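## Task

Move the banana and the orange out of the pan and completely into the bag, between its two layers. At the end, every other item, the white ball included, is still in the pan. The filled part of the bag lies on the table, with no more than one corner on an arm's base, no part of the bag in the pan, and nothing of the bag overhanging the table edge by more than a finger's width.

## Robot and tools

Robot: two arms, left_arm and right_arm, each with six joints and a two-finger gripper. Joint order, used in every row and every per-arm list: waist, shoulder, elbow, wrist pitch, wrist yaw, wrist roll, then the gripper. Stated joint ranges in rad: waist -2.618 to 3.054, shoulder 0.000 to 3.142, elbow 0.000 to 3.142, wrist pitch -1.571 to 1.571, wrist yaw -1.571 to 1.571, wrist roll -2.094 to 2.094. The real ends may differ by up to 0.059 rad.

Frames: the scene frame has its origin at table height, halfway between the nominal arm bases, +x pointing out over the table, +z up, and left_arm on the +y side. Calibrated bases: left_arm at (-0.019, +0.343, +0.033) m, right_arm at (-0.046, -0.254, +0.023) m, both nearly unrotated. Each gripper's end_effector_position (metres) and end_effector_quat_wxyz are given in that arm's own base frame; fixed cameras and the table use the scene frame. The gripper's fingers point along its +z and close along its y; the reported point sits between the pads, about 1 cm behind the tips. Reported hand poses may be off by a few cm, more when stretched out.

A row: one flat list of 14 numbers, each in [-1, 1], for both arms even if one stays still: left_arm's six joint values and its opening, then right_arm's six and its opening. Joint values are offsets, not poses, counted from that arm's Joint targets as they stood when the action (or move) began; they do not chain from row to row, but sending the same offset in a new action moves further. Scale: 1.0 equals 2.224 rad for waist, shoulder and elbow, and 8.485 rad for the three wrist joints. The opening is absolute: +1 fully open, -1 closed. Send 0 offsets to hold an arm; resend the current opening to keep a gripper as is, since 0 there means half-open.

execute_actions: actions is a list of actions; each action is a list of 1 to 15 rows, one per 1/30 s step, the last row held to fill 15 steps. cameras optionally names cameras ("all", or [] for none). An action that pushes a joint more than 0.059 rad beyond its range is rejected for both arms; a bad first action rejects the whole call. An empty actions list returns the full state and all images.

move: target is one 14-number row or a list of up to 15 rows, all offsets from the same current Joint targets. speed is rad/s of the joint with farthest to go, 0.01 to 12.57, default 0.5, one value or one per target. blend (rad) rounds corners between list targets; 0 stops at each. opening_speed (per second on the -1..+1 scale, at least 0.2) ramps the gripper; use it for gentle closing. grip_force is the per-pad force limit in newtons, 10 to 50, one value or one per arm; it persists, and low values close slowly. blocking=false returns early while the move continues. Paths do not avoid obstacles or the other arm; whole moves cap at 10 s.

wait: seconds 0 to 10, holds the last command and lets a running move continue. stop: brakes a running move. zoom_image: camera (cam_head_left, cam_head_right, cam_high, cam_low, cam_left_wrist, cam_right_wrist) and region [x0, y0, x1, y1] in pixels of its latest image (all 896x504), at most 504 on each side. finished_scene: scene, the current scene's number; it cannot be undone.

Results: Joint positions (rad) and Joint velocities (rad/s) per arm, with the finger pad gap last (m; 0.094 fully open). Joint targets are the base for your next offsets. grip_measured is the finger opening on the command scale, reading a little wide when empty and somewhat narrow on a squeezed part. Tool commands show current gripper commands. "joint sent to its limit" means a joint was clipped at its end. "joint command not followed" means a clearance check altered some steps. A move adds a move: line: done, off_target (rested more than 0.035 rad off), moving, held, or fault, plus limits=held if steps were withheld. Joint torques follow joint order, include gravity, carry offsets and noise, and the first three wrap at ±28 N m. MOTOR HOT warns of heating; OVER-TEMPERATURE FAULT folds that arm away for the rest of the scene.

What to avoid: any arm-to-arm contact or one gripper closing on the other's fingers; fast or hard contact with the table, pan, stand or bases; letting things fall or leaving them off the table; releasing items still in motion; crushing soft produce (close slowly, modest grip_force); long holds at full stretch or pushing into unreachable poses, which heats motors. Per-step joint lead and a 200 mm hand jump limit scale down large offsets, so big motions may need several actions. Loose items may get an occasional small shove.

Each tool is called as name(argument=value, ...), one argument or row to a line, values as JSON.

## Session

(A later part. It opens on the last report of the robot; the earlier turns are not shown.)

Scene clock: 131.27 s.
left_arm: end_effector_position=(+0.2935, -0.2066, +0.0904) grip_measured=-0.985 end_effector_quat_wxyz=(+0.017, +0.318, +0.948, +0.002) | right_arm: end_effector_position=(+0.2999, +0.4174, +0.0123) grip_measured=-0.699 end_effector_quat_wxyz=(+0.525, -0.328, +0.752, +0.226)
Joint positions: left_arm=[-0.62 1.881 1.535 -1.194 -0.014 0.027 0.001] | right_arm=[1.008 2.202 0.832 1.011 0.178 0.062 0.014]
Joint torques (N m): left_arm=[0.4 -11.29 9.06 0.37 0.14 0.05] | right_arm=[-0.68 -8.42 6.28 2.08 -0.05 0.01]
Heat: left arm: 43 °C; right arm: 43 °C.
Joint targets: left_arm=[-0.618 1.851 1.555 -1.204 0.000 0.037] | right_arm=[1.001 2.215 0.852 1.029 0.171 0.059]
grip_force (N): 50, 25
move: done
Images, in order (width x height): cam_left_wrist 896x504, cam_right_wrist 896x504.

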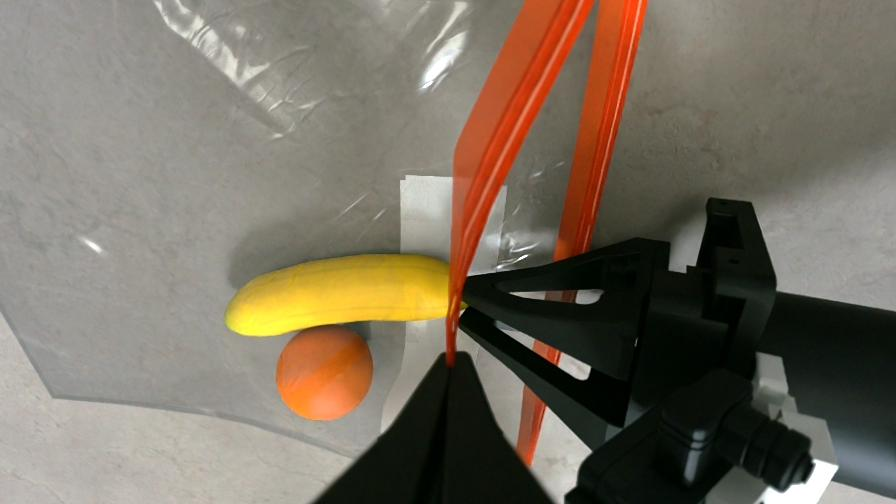

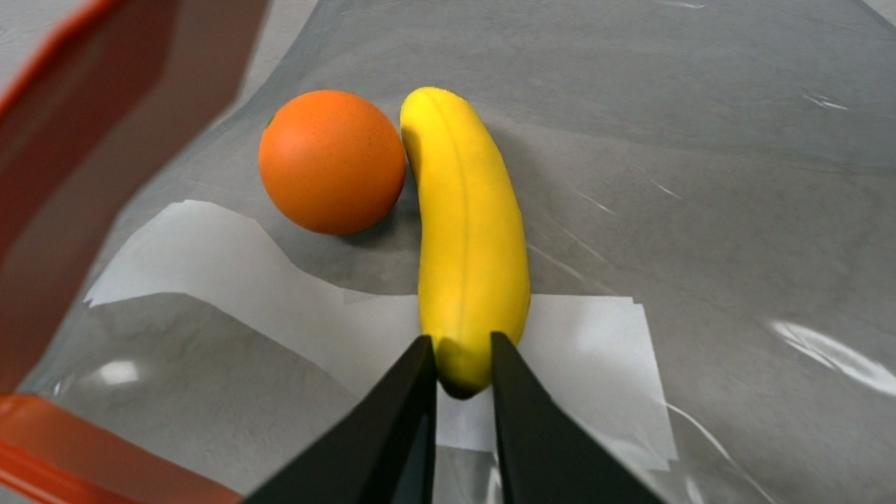

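move(
  target=[0,0,0,0,0,0,-1,-0.0056,0.045,0.0557,0.0008,-0.0012,-0.001,-0.7],
  speed=0.15,
  cameras=["cam_right_wrist","cam_left_wrist"],
)

Scene clock: 132.87 s.
left_arm: end_effector_position=(+0.2935, -0.2066, +0.0904) grip_measured=-0.985 end_effector_quat_wxyz=(+0.017, +0.318, +0.948, +0.002) | right_arm: end_effector_position=(+0.3187, +0.4389, +0.0062) grip_measured=-0.699 end_effector_quat_wxyz=(+0.537, -0.322, +0.744, +0.232)
Joint positions: left_arm=[-0.62 1.881 1.535 -1.194 -0.014 0.027 0.001] | right_arm=[0.997 2.3 0.954 1.02 0.171 0.057 0.014]
Joint torques (N m): left_arm=[0.43 -11.25 9.05 0.37 0.14 0.05] | right_arm=[-0.81 -9.02 6.56 2.07 -0.06 -0.03]
Heat: left arm: 43 °C; right arm: 43 °C.
Joint targets: left_arm=[-0.618 1.851 1.555 -1.204 0.000 0.037] | right_arm=[0.988 2.316 0.976 1.035 0.161 0.050]
grip_force (N): 50, 25
move: done
Images, in order (width x height): cam_left_wrist 896x504, cam_right_wrist 896x504.

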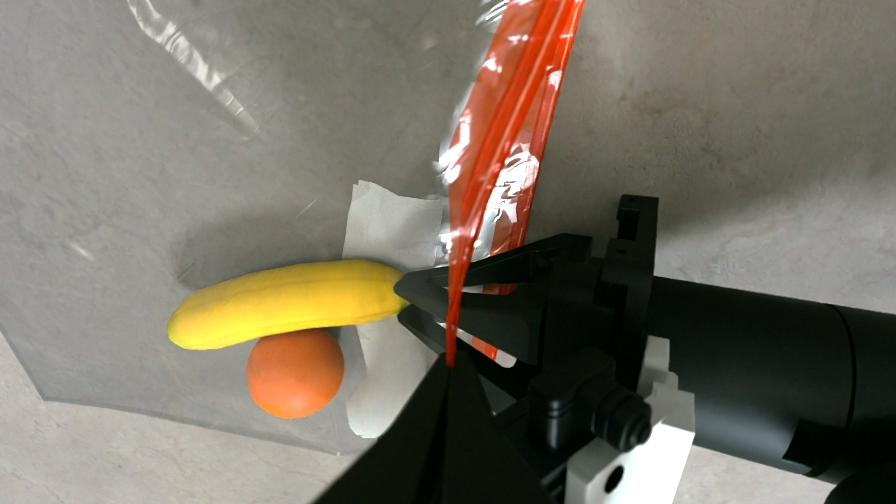

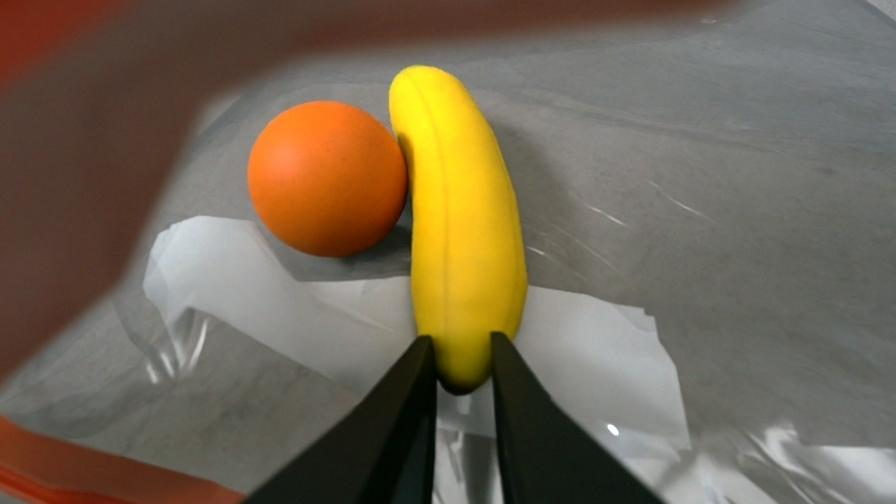

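move(
  target=[
    [0,0,0,0,0,0,-1,0.0144,-0.124,-0.1259,-0.0012,0.0032,0.0022,-0.7],
    [0,0,0,0,0,0,-1,-0.0036,-0.2367,-0.2837,0.007,-0.019,-0.0059,-0.7],
  ],
  speed=0.3,
  blend=[0.03,0],
  cameras=["all"],
)

Scene clock: 136.13 s.
left_arm: end_effector_position=(+0.2935, -0.2066, +0.0904) grip_measured=-0.985 end_effector_quat_wxyz=(+0.017, +0.318, +0.948, +0.002) | right_arm: end_effector_position=(+0.2202, +0.3307, +0.0347) grip_measured=-0.699 end_effector_quat_wxyz=(+0.487, -0.389, +0.737, +0.260)
Joint positions: left_arm=[-0.62 1.881 1.535 -1.194 -0.014 0.027 0.001] | right_arm=[0.988 1.821 0.348 1.073 0.01 0.009 0.014]
Joint torques (N m): left_arm=[0.39 -11.26 9.07 0.37 0.13 0.05] | right_arm=[-0.69 -8.79 3.58 2.08 -0.07 -0.05]
Heat: left arm: 43 °C; right arm: 43 °C.
Joint targets: left_arm=[-0.618 1.851 1.555 -1.204 0.000 0.037] | right_arm=[0.980 1.789 0.345 1.095 0.000 0.001]
grip_force (N): 50, 25
move: done

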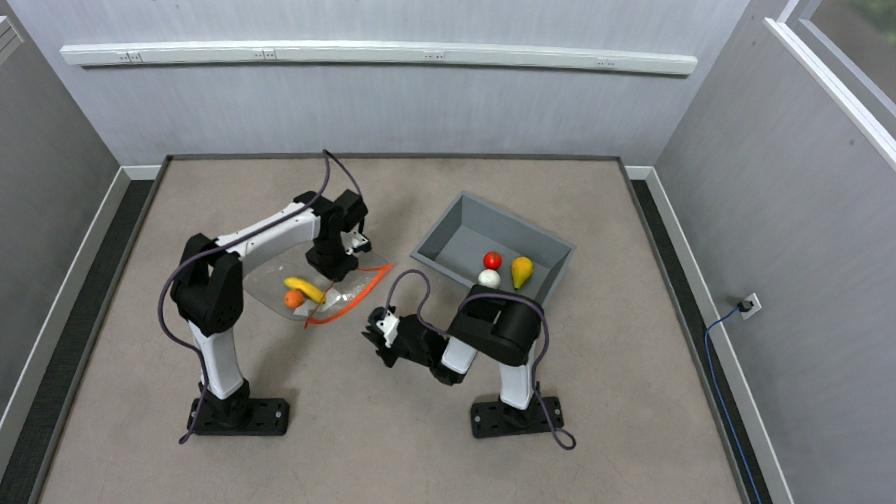

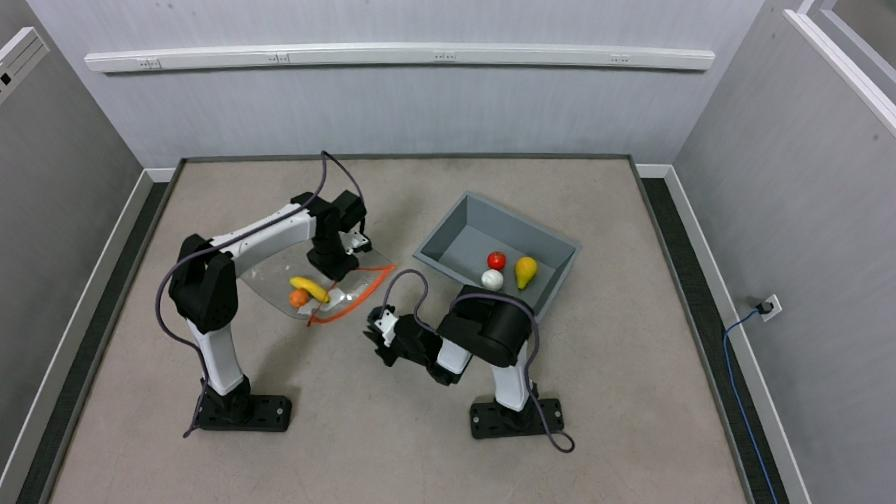

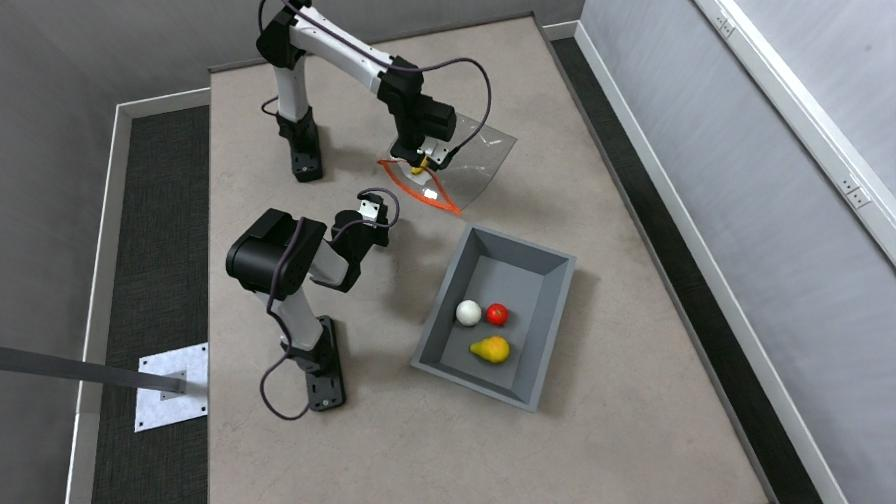

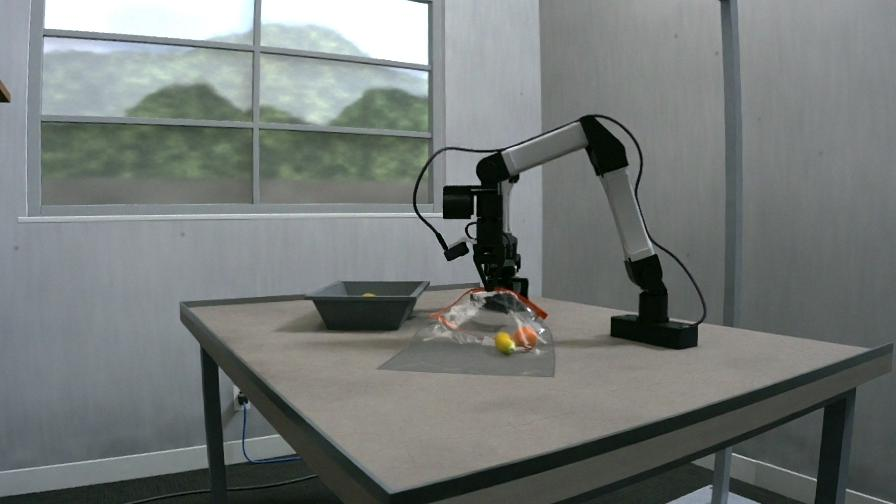

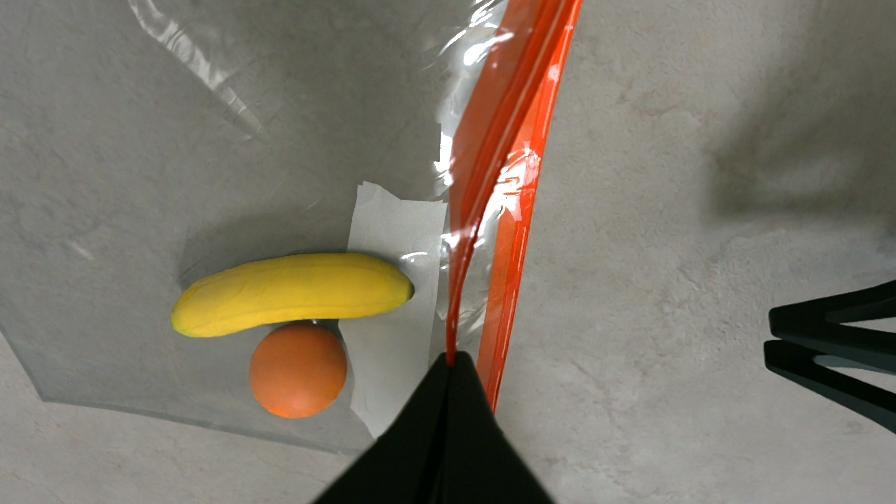

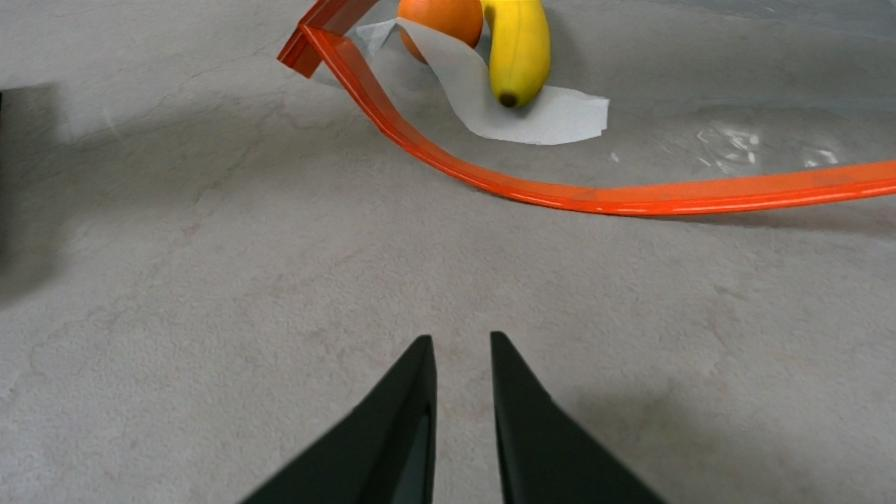

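move(
  target=[
    [0,0,0,0,0,0,-1,0,-0.2693,-0.0508,-0.0879,0,0,-0.7],
    [-0.0202,0.0153,-0.0799,0.025,0,-0.0053,-1,-0.1933,-0.2693,-0.0508,-0.0879,0,0,-0.7],
  ],
  speed=[0.5,0.3],
  blend=[0.05,0],
  cameras=["cam_left_wrist","cam_head_right","cam_low"],
)

Scene clock: 140.63 s.
left_arm: end_effector_position=(+0.2890, -0.2196, +0.0543) grip_measured=-0.985 end_effector_quat_wxyz=(+0.037, +0.324, +0.945, -0.005) | right_arm: end_effector_position=(+0.2676, +0.1654, +0.0460) grip_measured=-0.699 end_effector_quat_wxyz=(+0.437, -0.240, +0.858, +0.124)
Joint positions: left_arm=[-0.656 1.881 1.387 -1.004 -0.014 0.004 0.001] | right_arm=[0.557 1.208 0.235 0.345 0.007 0.008 0.014]
Joint torques (N m): left_arm=[-0.31 -8.53 6.02 0.69 0.13 -0.15] | right_arm=[-0.65 -4.38 5.74 1.79 -0.09 -0.04]
Heat: left arm: 43 °C; right arm: 43 °C.
Joint targets: left_arm=[-0.663 1.885 1.377 -0.992 0.000 -0.008] | right_arm=[0.550 1.190 0.232 0.349 0.000 0.000]
grip_force (N): 50, 25
move: done
Images, in order (width x height): cam_head_right 896x504, cam_low 896x504, cam_left_wrist 896x504.

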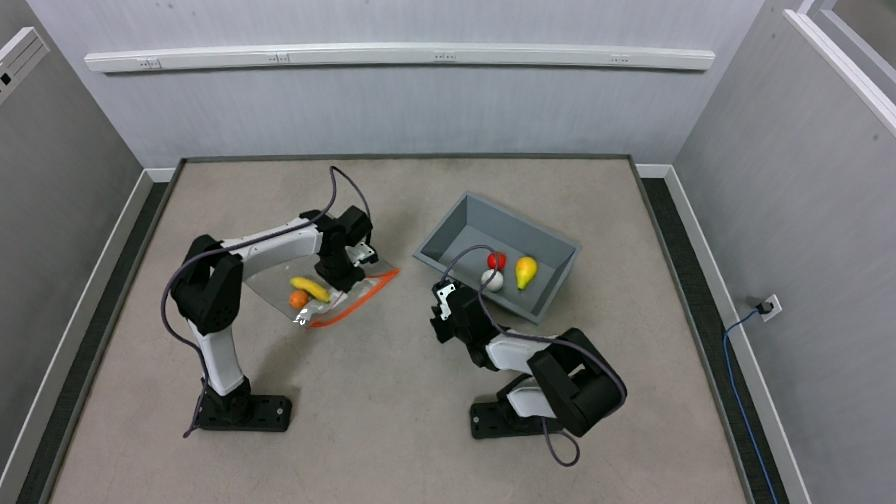

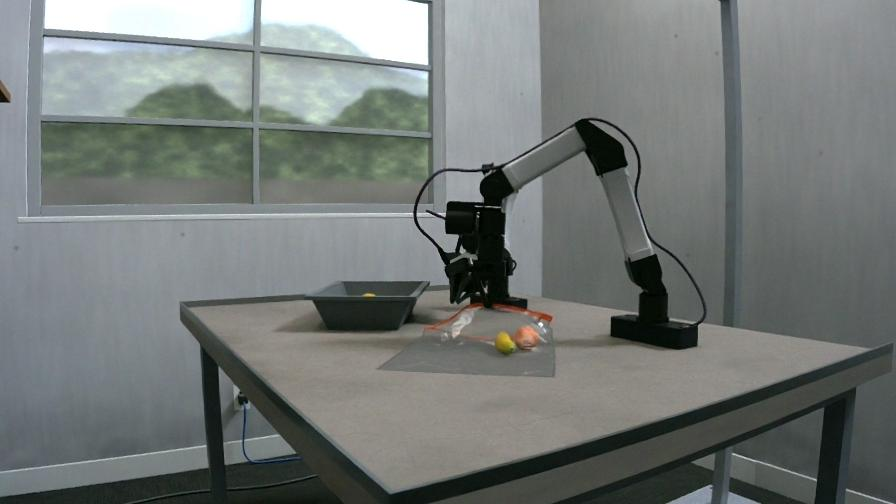

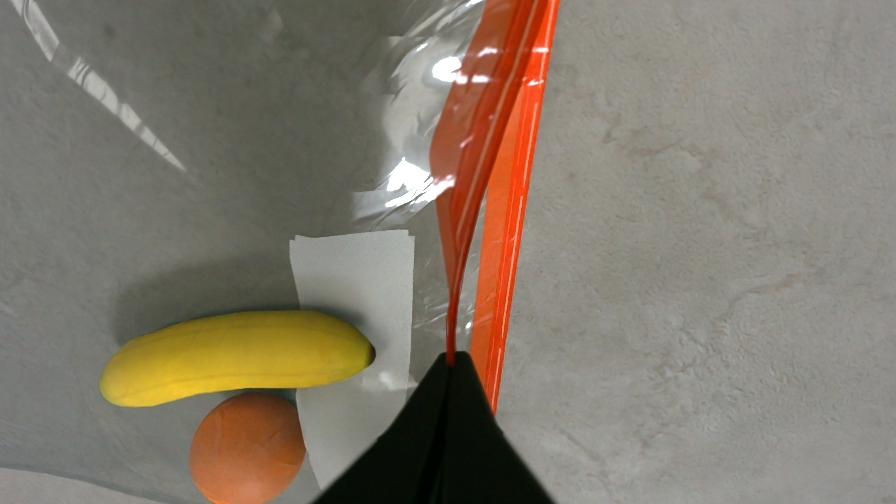

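move(
  target=[-0.0283,0.035,-0.064,0.0258,0,-0.0074,-1,0,0,0,0,0,0,-0.7],
  speed=0.25,
  cameras=["cam_left_wrist","cam_head_right","cam_low"],
)

zoom_image(
  camera="cam_low",
  region=[360, 240, 600, 390],
)

Scene clock: 142.73 s.
left_arm: end_effector_position=(+0.2744, -0.2371, -0.0015) grip_measured=-0.985 end_effector_quat_wxyz=(+0.040, +0.324, +0.945, -0.009) | right_arm: end_effector_position=(+0.2676, +0.1654, +0.0460) grip_measured=-0.699 end_effector_quat_wxyz=(+0.437, -0.240, +0.858, +0.124)
Joint positions: left_arm=[-0.719 1.949 1.243 -0.785 -0.014 -0.059 0.001] | right_arm=[0.557 1.208 0.235 0.345 0.007 0.008 0.014]
Joint torques (N m): left_arm=[-0.31 -7.99 5.71 0.74 0.13 -0.14] | right_arm=[-0.65 -4.37 5.75 1.79 -0.09 -0.04]
Heat: left arm: 42 °C; right arm: 42 °C.
Joint targets: left_arm=[-0.726 1.963 1.235 -0.773 0.000 -0.070] | right_arm=[0.550 1.190 0.232 0.349 0.000 0.000]
grip_force (N): 50, 25
move: done
Images, in order (width x height): cam_head_right 896x504, cam_low 896x504, cam_left_wrist 896x504.

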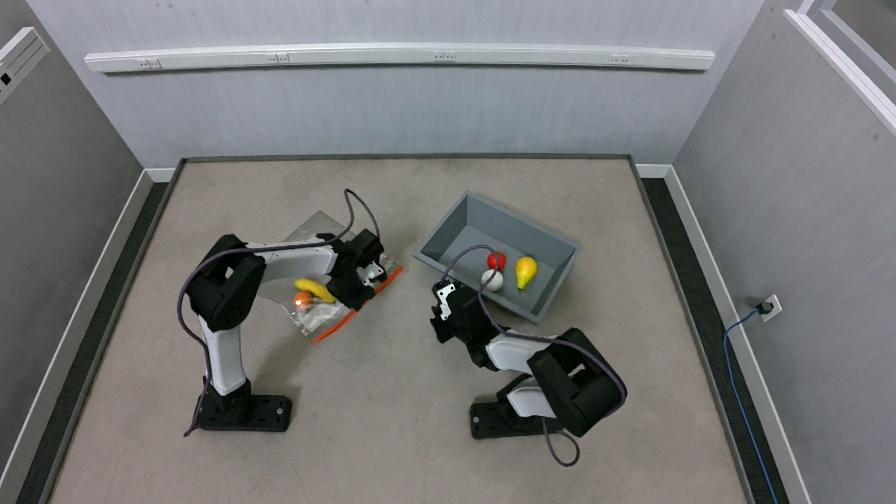

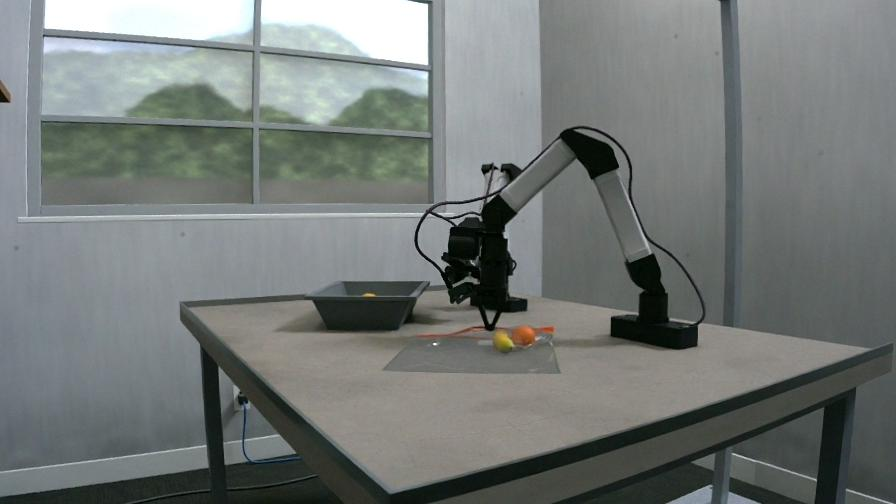

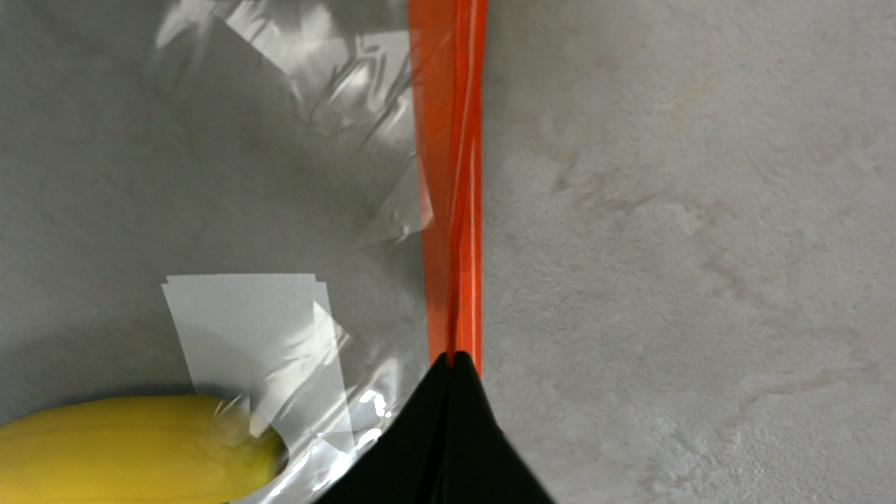

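Scaled by 2.100 from the camera's 896x504 image, which has a finer 1280x720 frame.

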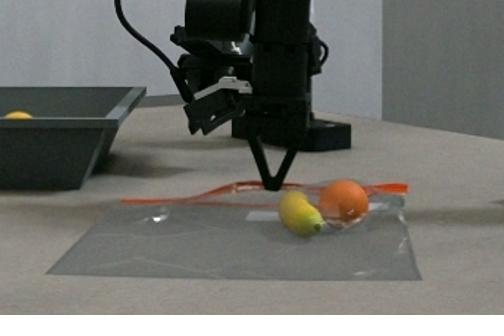

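move(
  target=[
    [0,0.0077,-0.0143,0.0057,0,0,-1,0,0,0,0,0,0,-0.7],
    [0,0.0077,-0.0143,0.0057,0,0,-0.55,0,0,0,0,0,0,-0.7],
  ],
  speed=0.15,
  opening_speed=0.4,
  cameras=["cam_left_wrist","cam_low"],
)

Scene clock: 145.23 s.
left_arm: end_effector_position=(+0.2741, -0.2369, -0.0130) grip_measured=-0.552 end_effector_quat_wxyz=(+0.042, +0.323, +0.945, -0.010) | right_arm: end_effector_position=(+0.2676, +0.1654, +0.0460) grip_measured=-0.699 end_effector_quat_wxyz=(+0.437, -0.240, +0.858, +0.124)
Joint positions: left_arm=[-0.719 1.964 1.213 -0.735 -0.014 -0.059 0.021] | right_arm=[0.557 1.208 0.235 0.345 0.007 0.008 0.014]
Joint torques (N m): left_arm=[-0.32 -7.8 5.45 0.72 0.12 -0.14] | right_arm=[-0.65 -4.36 5.75 1.79 -0.09 -0.04]
Heat: left arm: 42 °C; right arm: 41 °C.
Joint targets: left_arm=[-0.726 1.980 1.204 -0.724 0.000 -0.070] | right_arm=[0.550 1.190 0.232 0.349 0.000 0.000]
grip_force (N): 50, 25
move: done
Images, in order (width x height): cam_low 896x504, cam_left_wrist 896x504.

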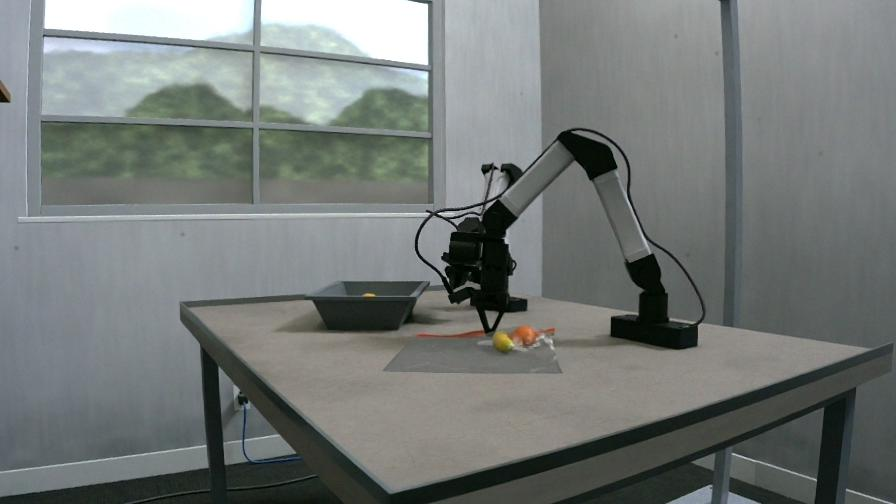

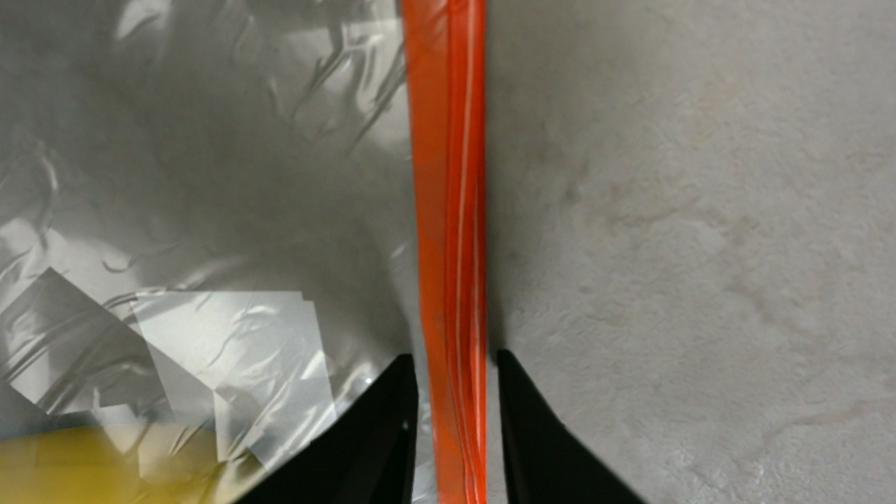

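move(
  target=[
    [0,-0.0427,0.0778,-0.0316,0,0,-0.55,0,0,0,0,0,0,-0.7],
    [0,-0.058,0.1578,-0.0566,0,0,-0.55,0,0,0,0,0,0,-0.7],
  ],
  speed=[0.15,0.4],
  blend=[0.05,0],
  cameras=["all"],
)

zoom_image(
  camera="cam_head_right",
  region=[200, 160, 500, 360],
)

Scene clock: 148.57 s.
left_arm: end_effector_position=(+0.2725, -0.2355, +0.0931) grip_measured=-0.552 end_effector_quat_wxyz=(+0.022, +0.324, +0.946, -0.001) | right_arm: end_effector_position=(+0.2676, +0.1654, +0.0460) grip_measured=-0.699 end_effector_quat_wxyz=(+0.437, -0.240, +0.858, +0.124)
Joint positions: left_arm=[-0.719 1.875 1.537 -1.192 -0.014 -0.059 0.021] | right_arm=[0.557 1.208 0.235 0.345 0.007 0.008 0.014]
Joint torques (N m): left_arm=[-0.32 -10.78 8.76 0.38 0.13 -0.14] | right_arm=[-0.68 -4.38 5.78 1.79 -0.09 -0.04]
Heat: left arm: 41 °C; right arm: 41 °C.
Joint targets: left_arm=[-0.726 1.851 1.554 -1.205 0.000 -0.070] | right_arm=[0.550 1.190 0.232 0.349 0.000 0.000]
grip_force (N): 50, 25
move: done

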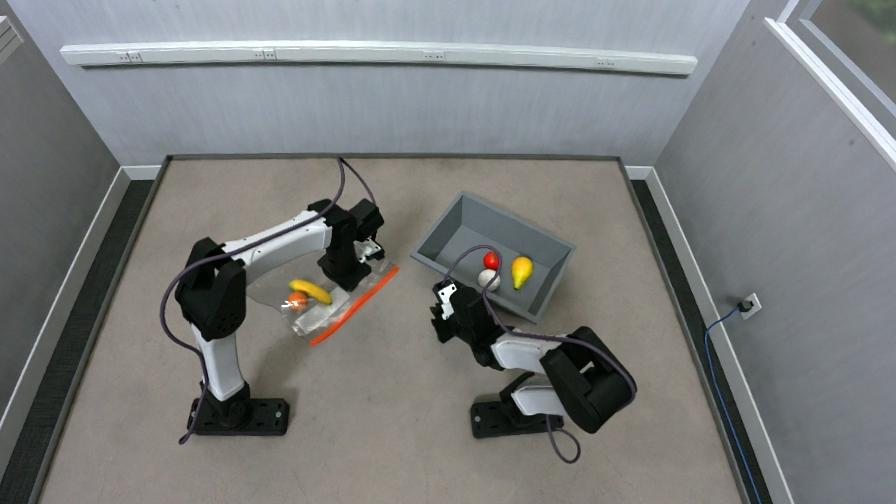

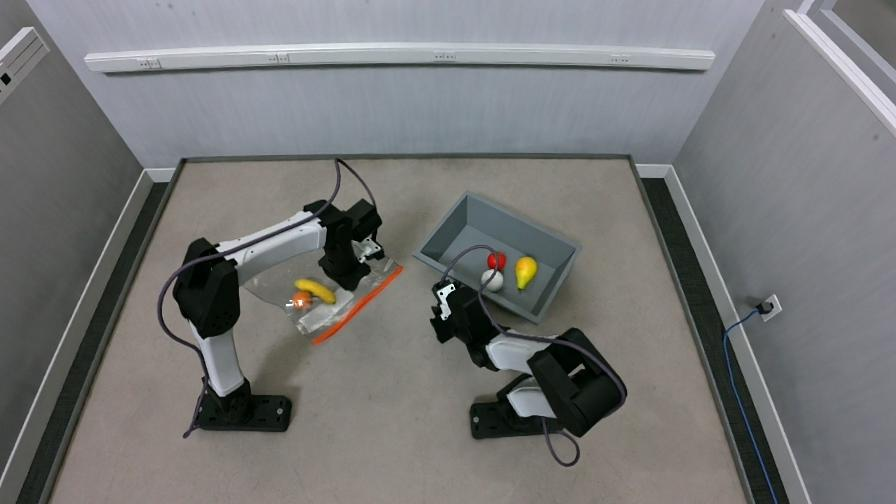

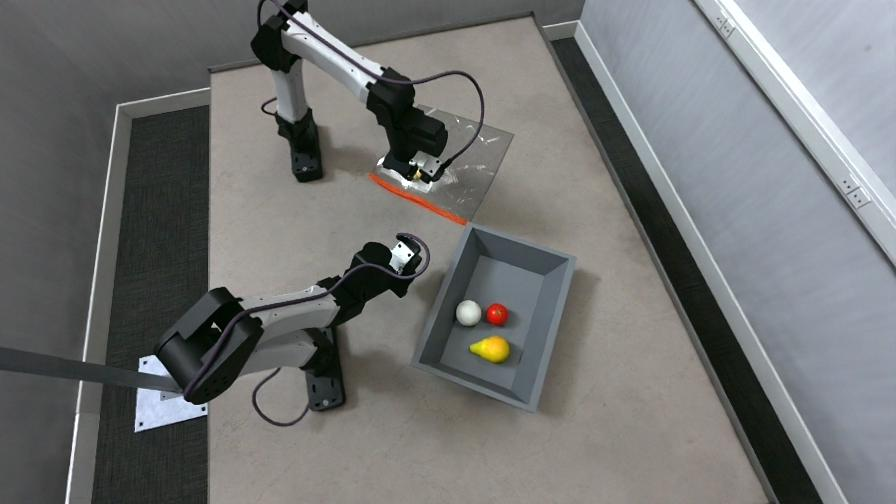

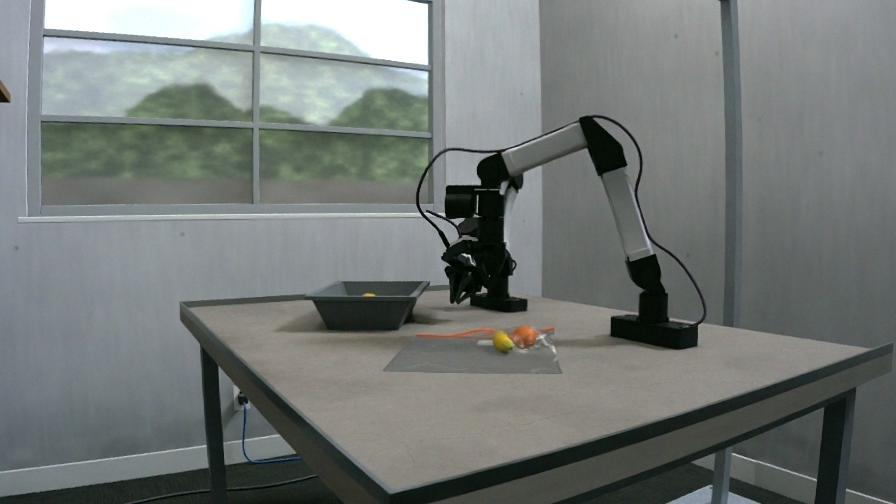

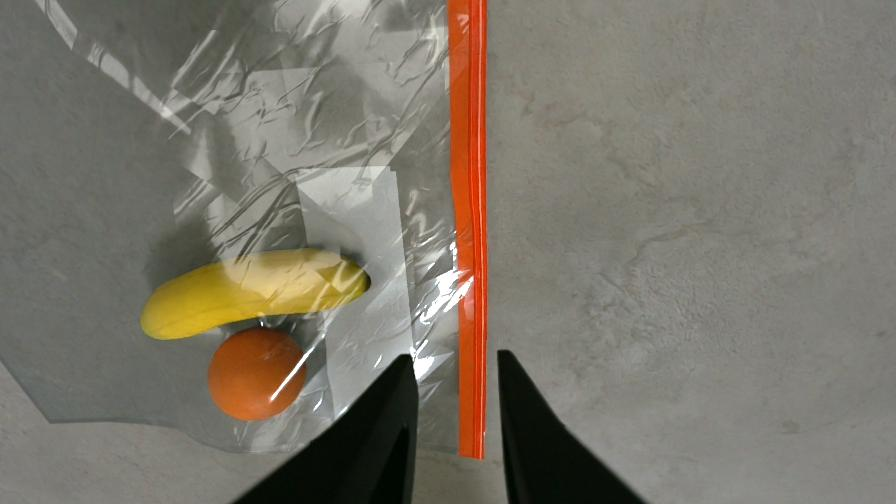

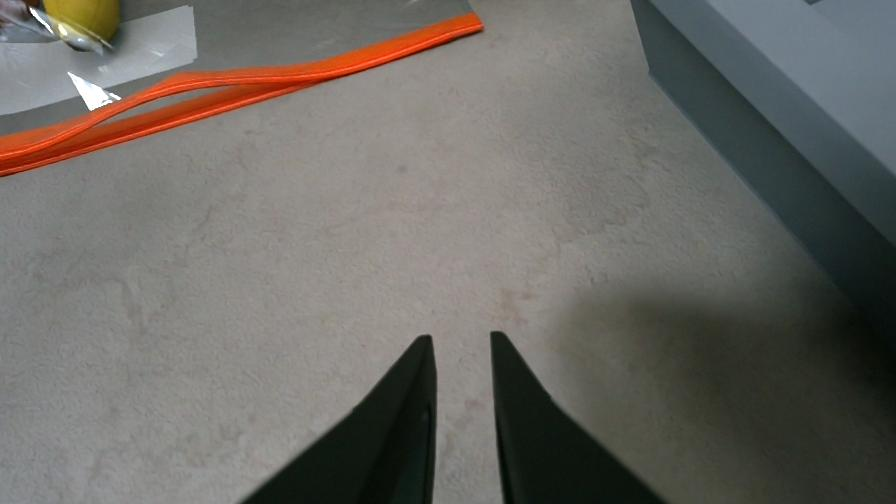

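Scaled by 1.680 from the camera's 896x504 image, which has a finer 1280x720 frame.

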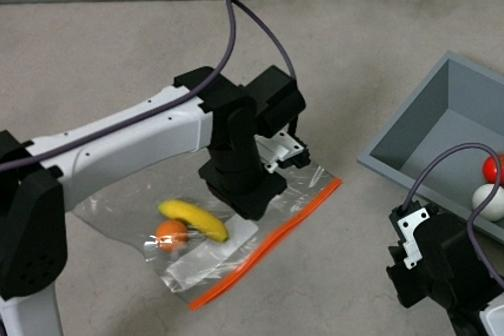

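finished_scene(
  scene=2,
)

The scene is finished: the task was done.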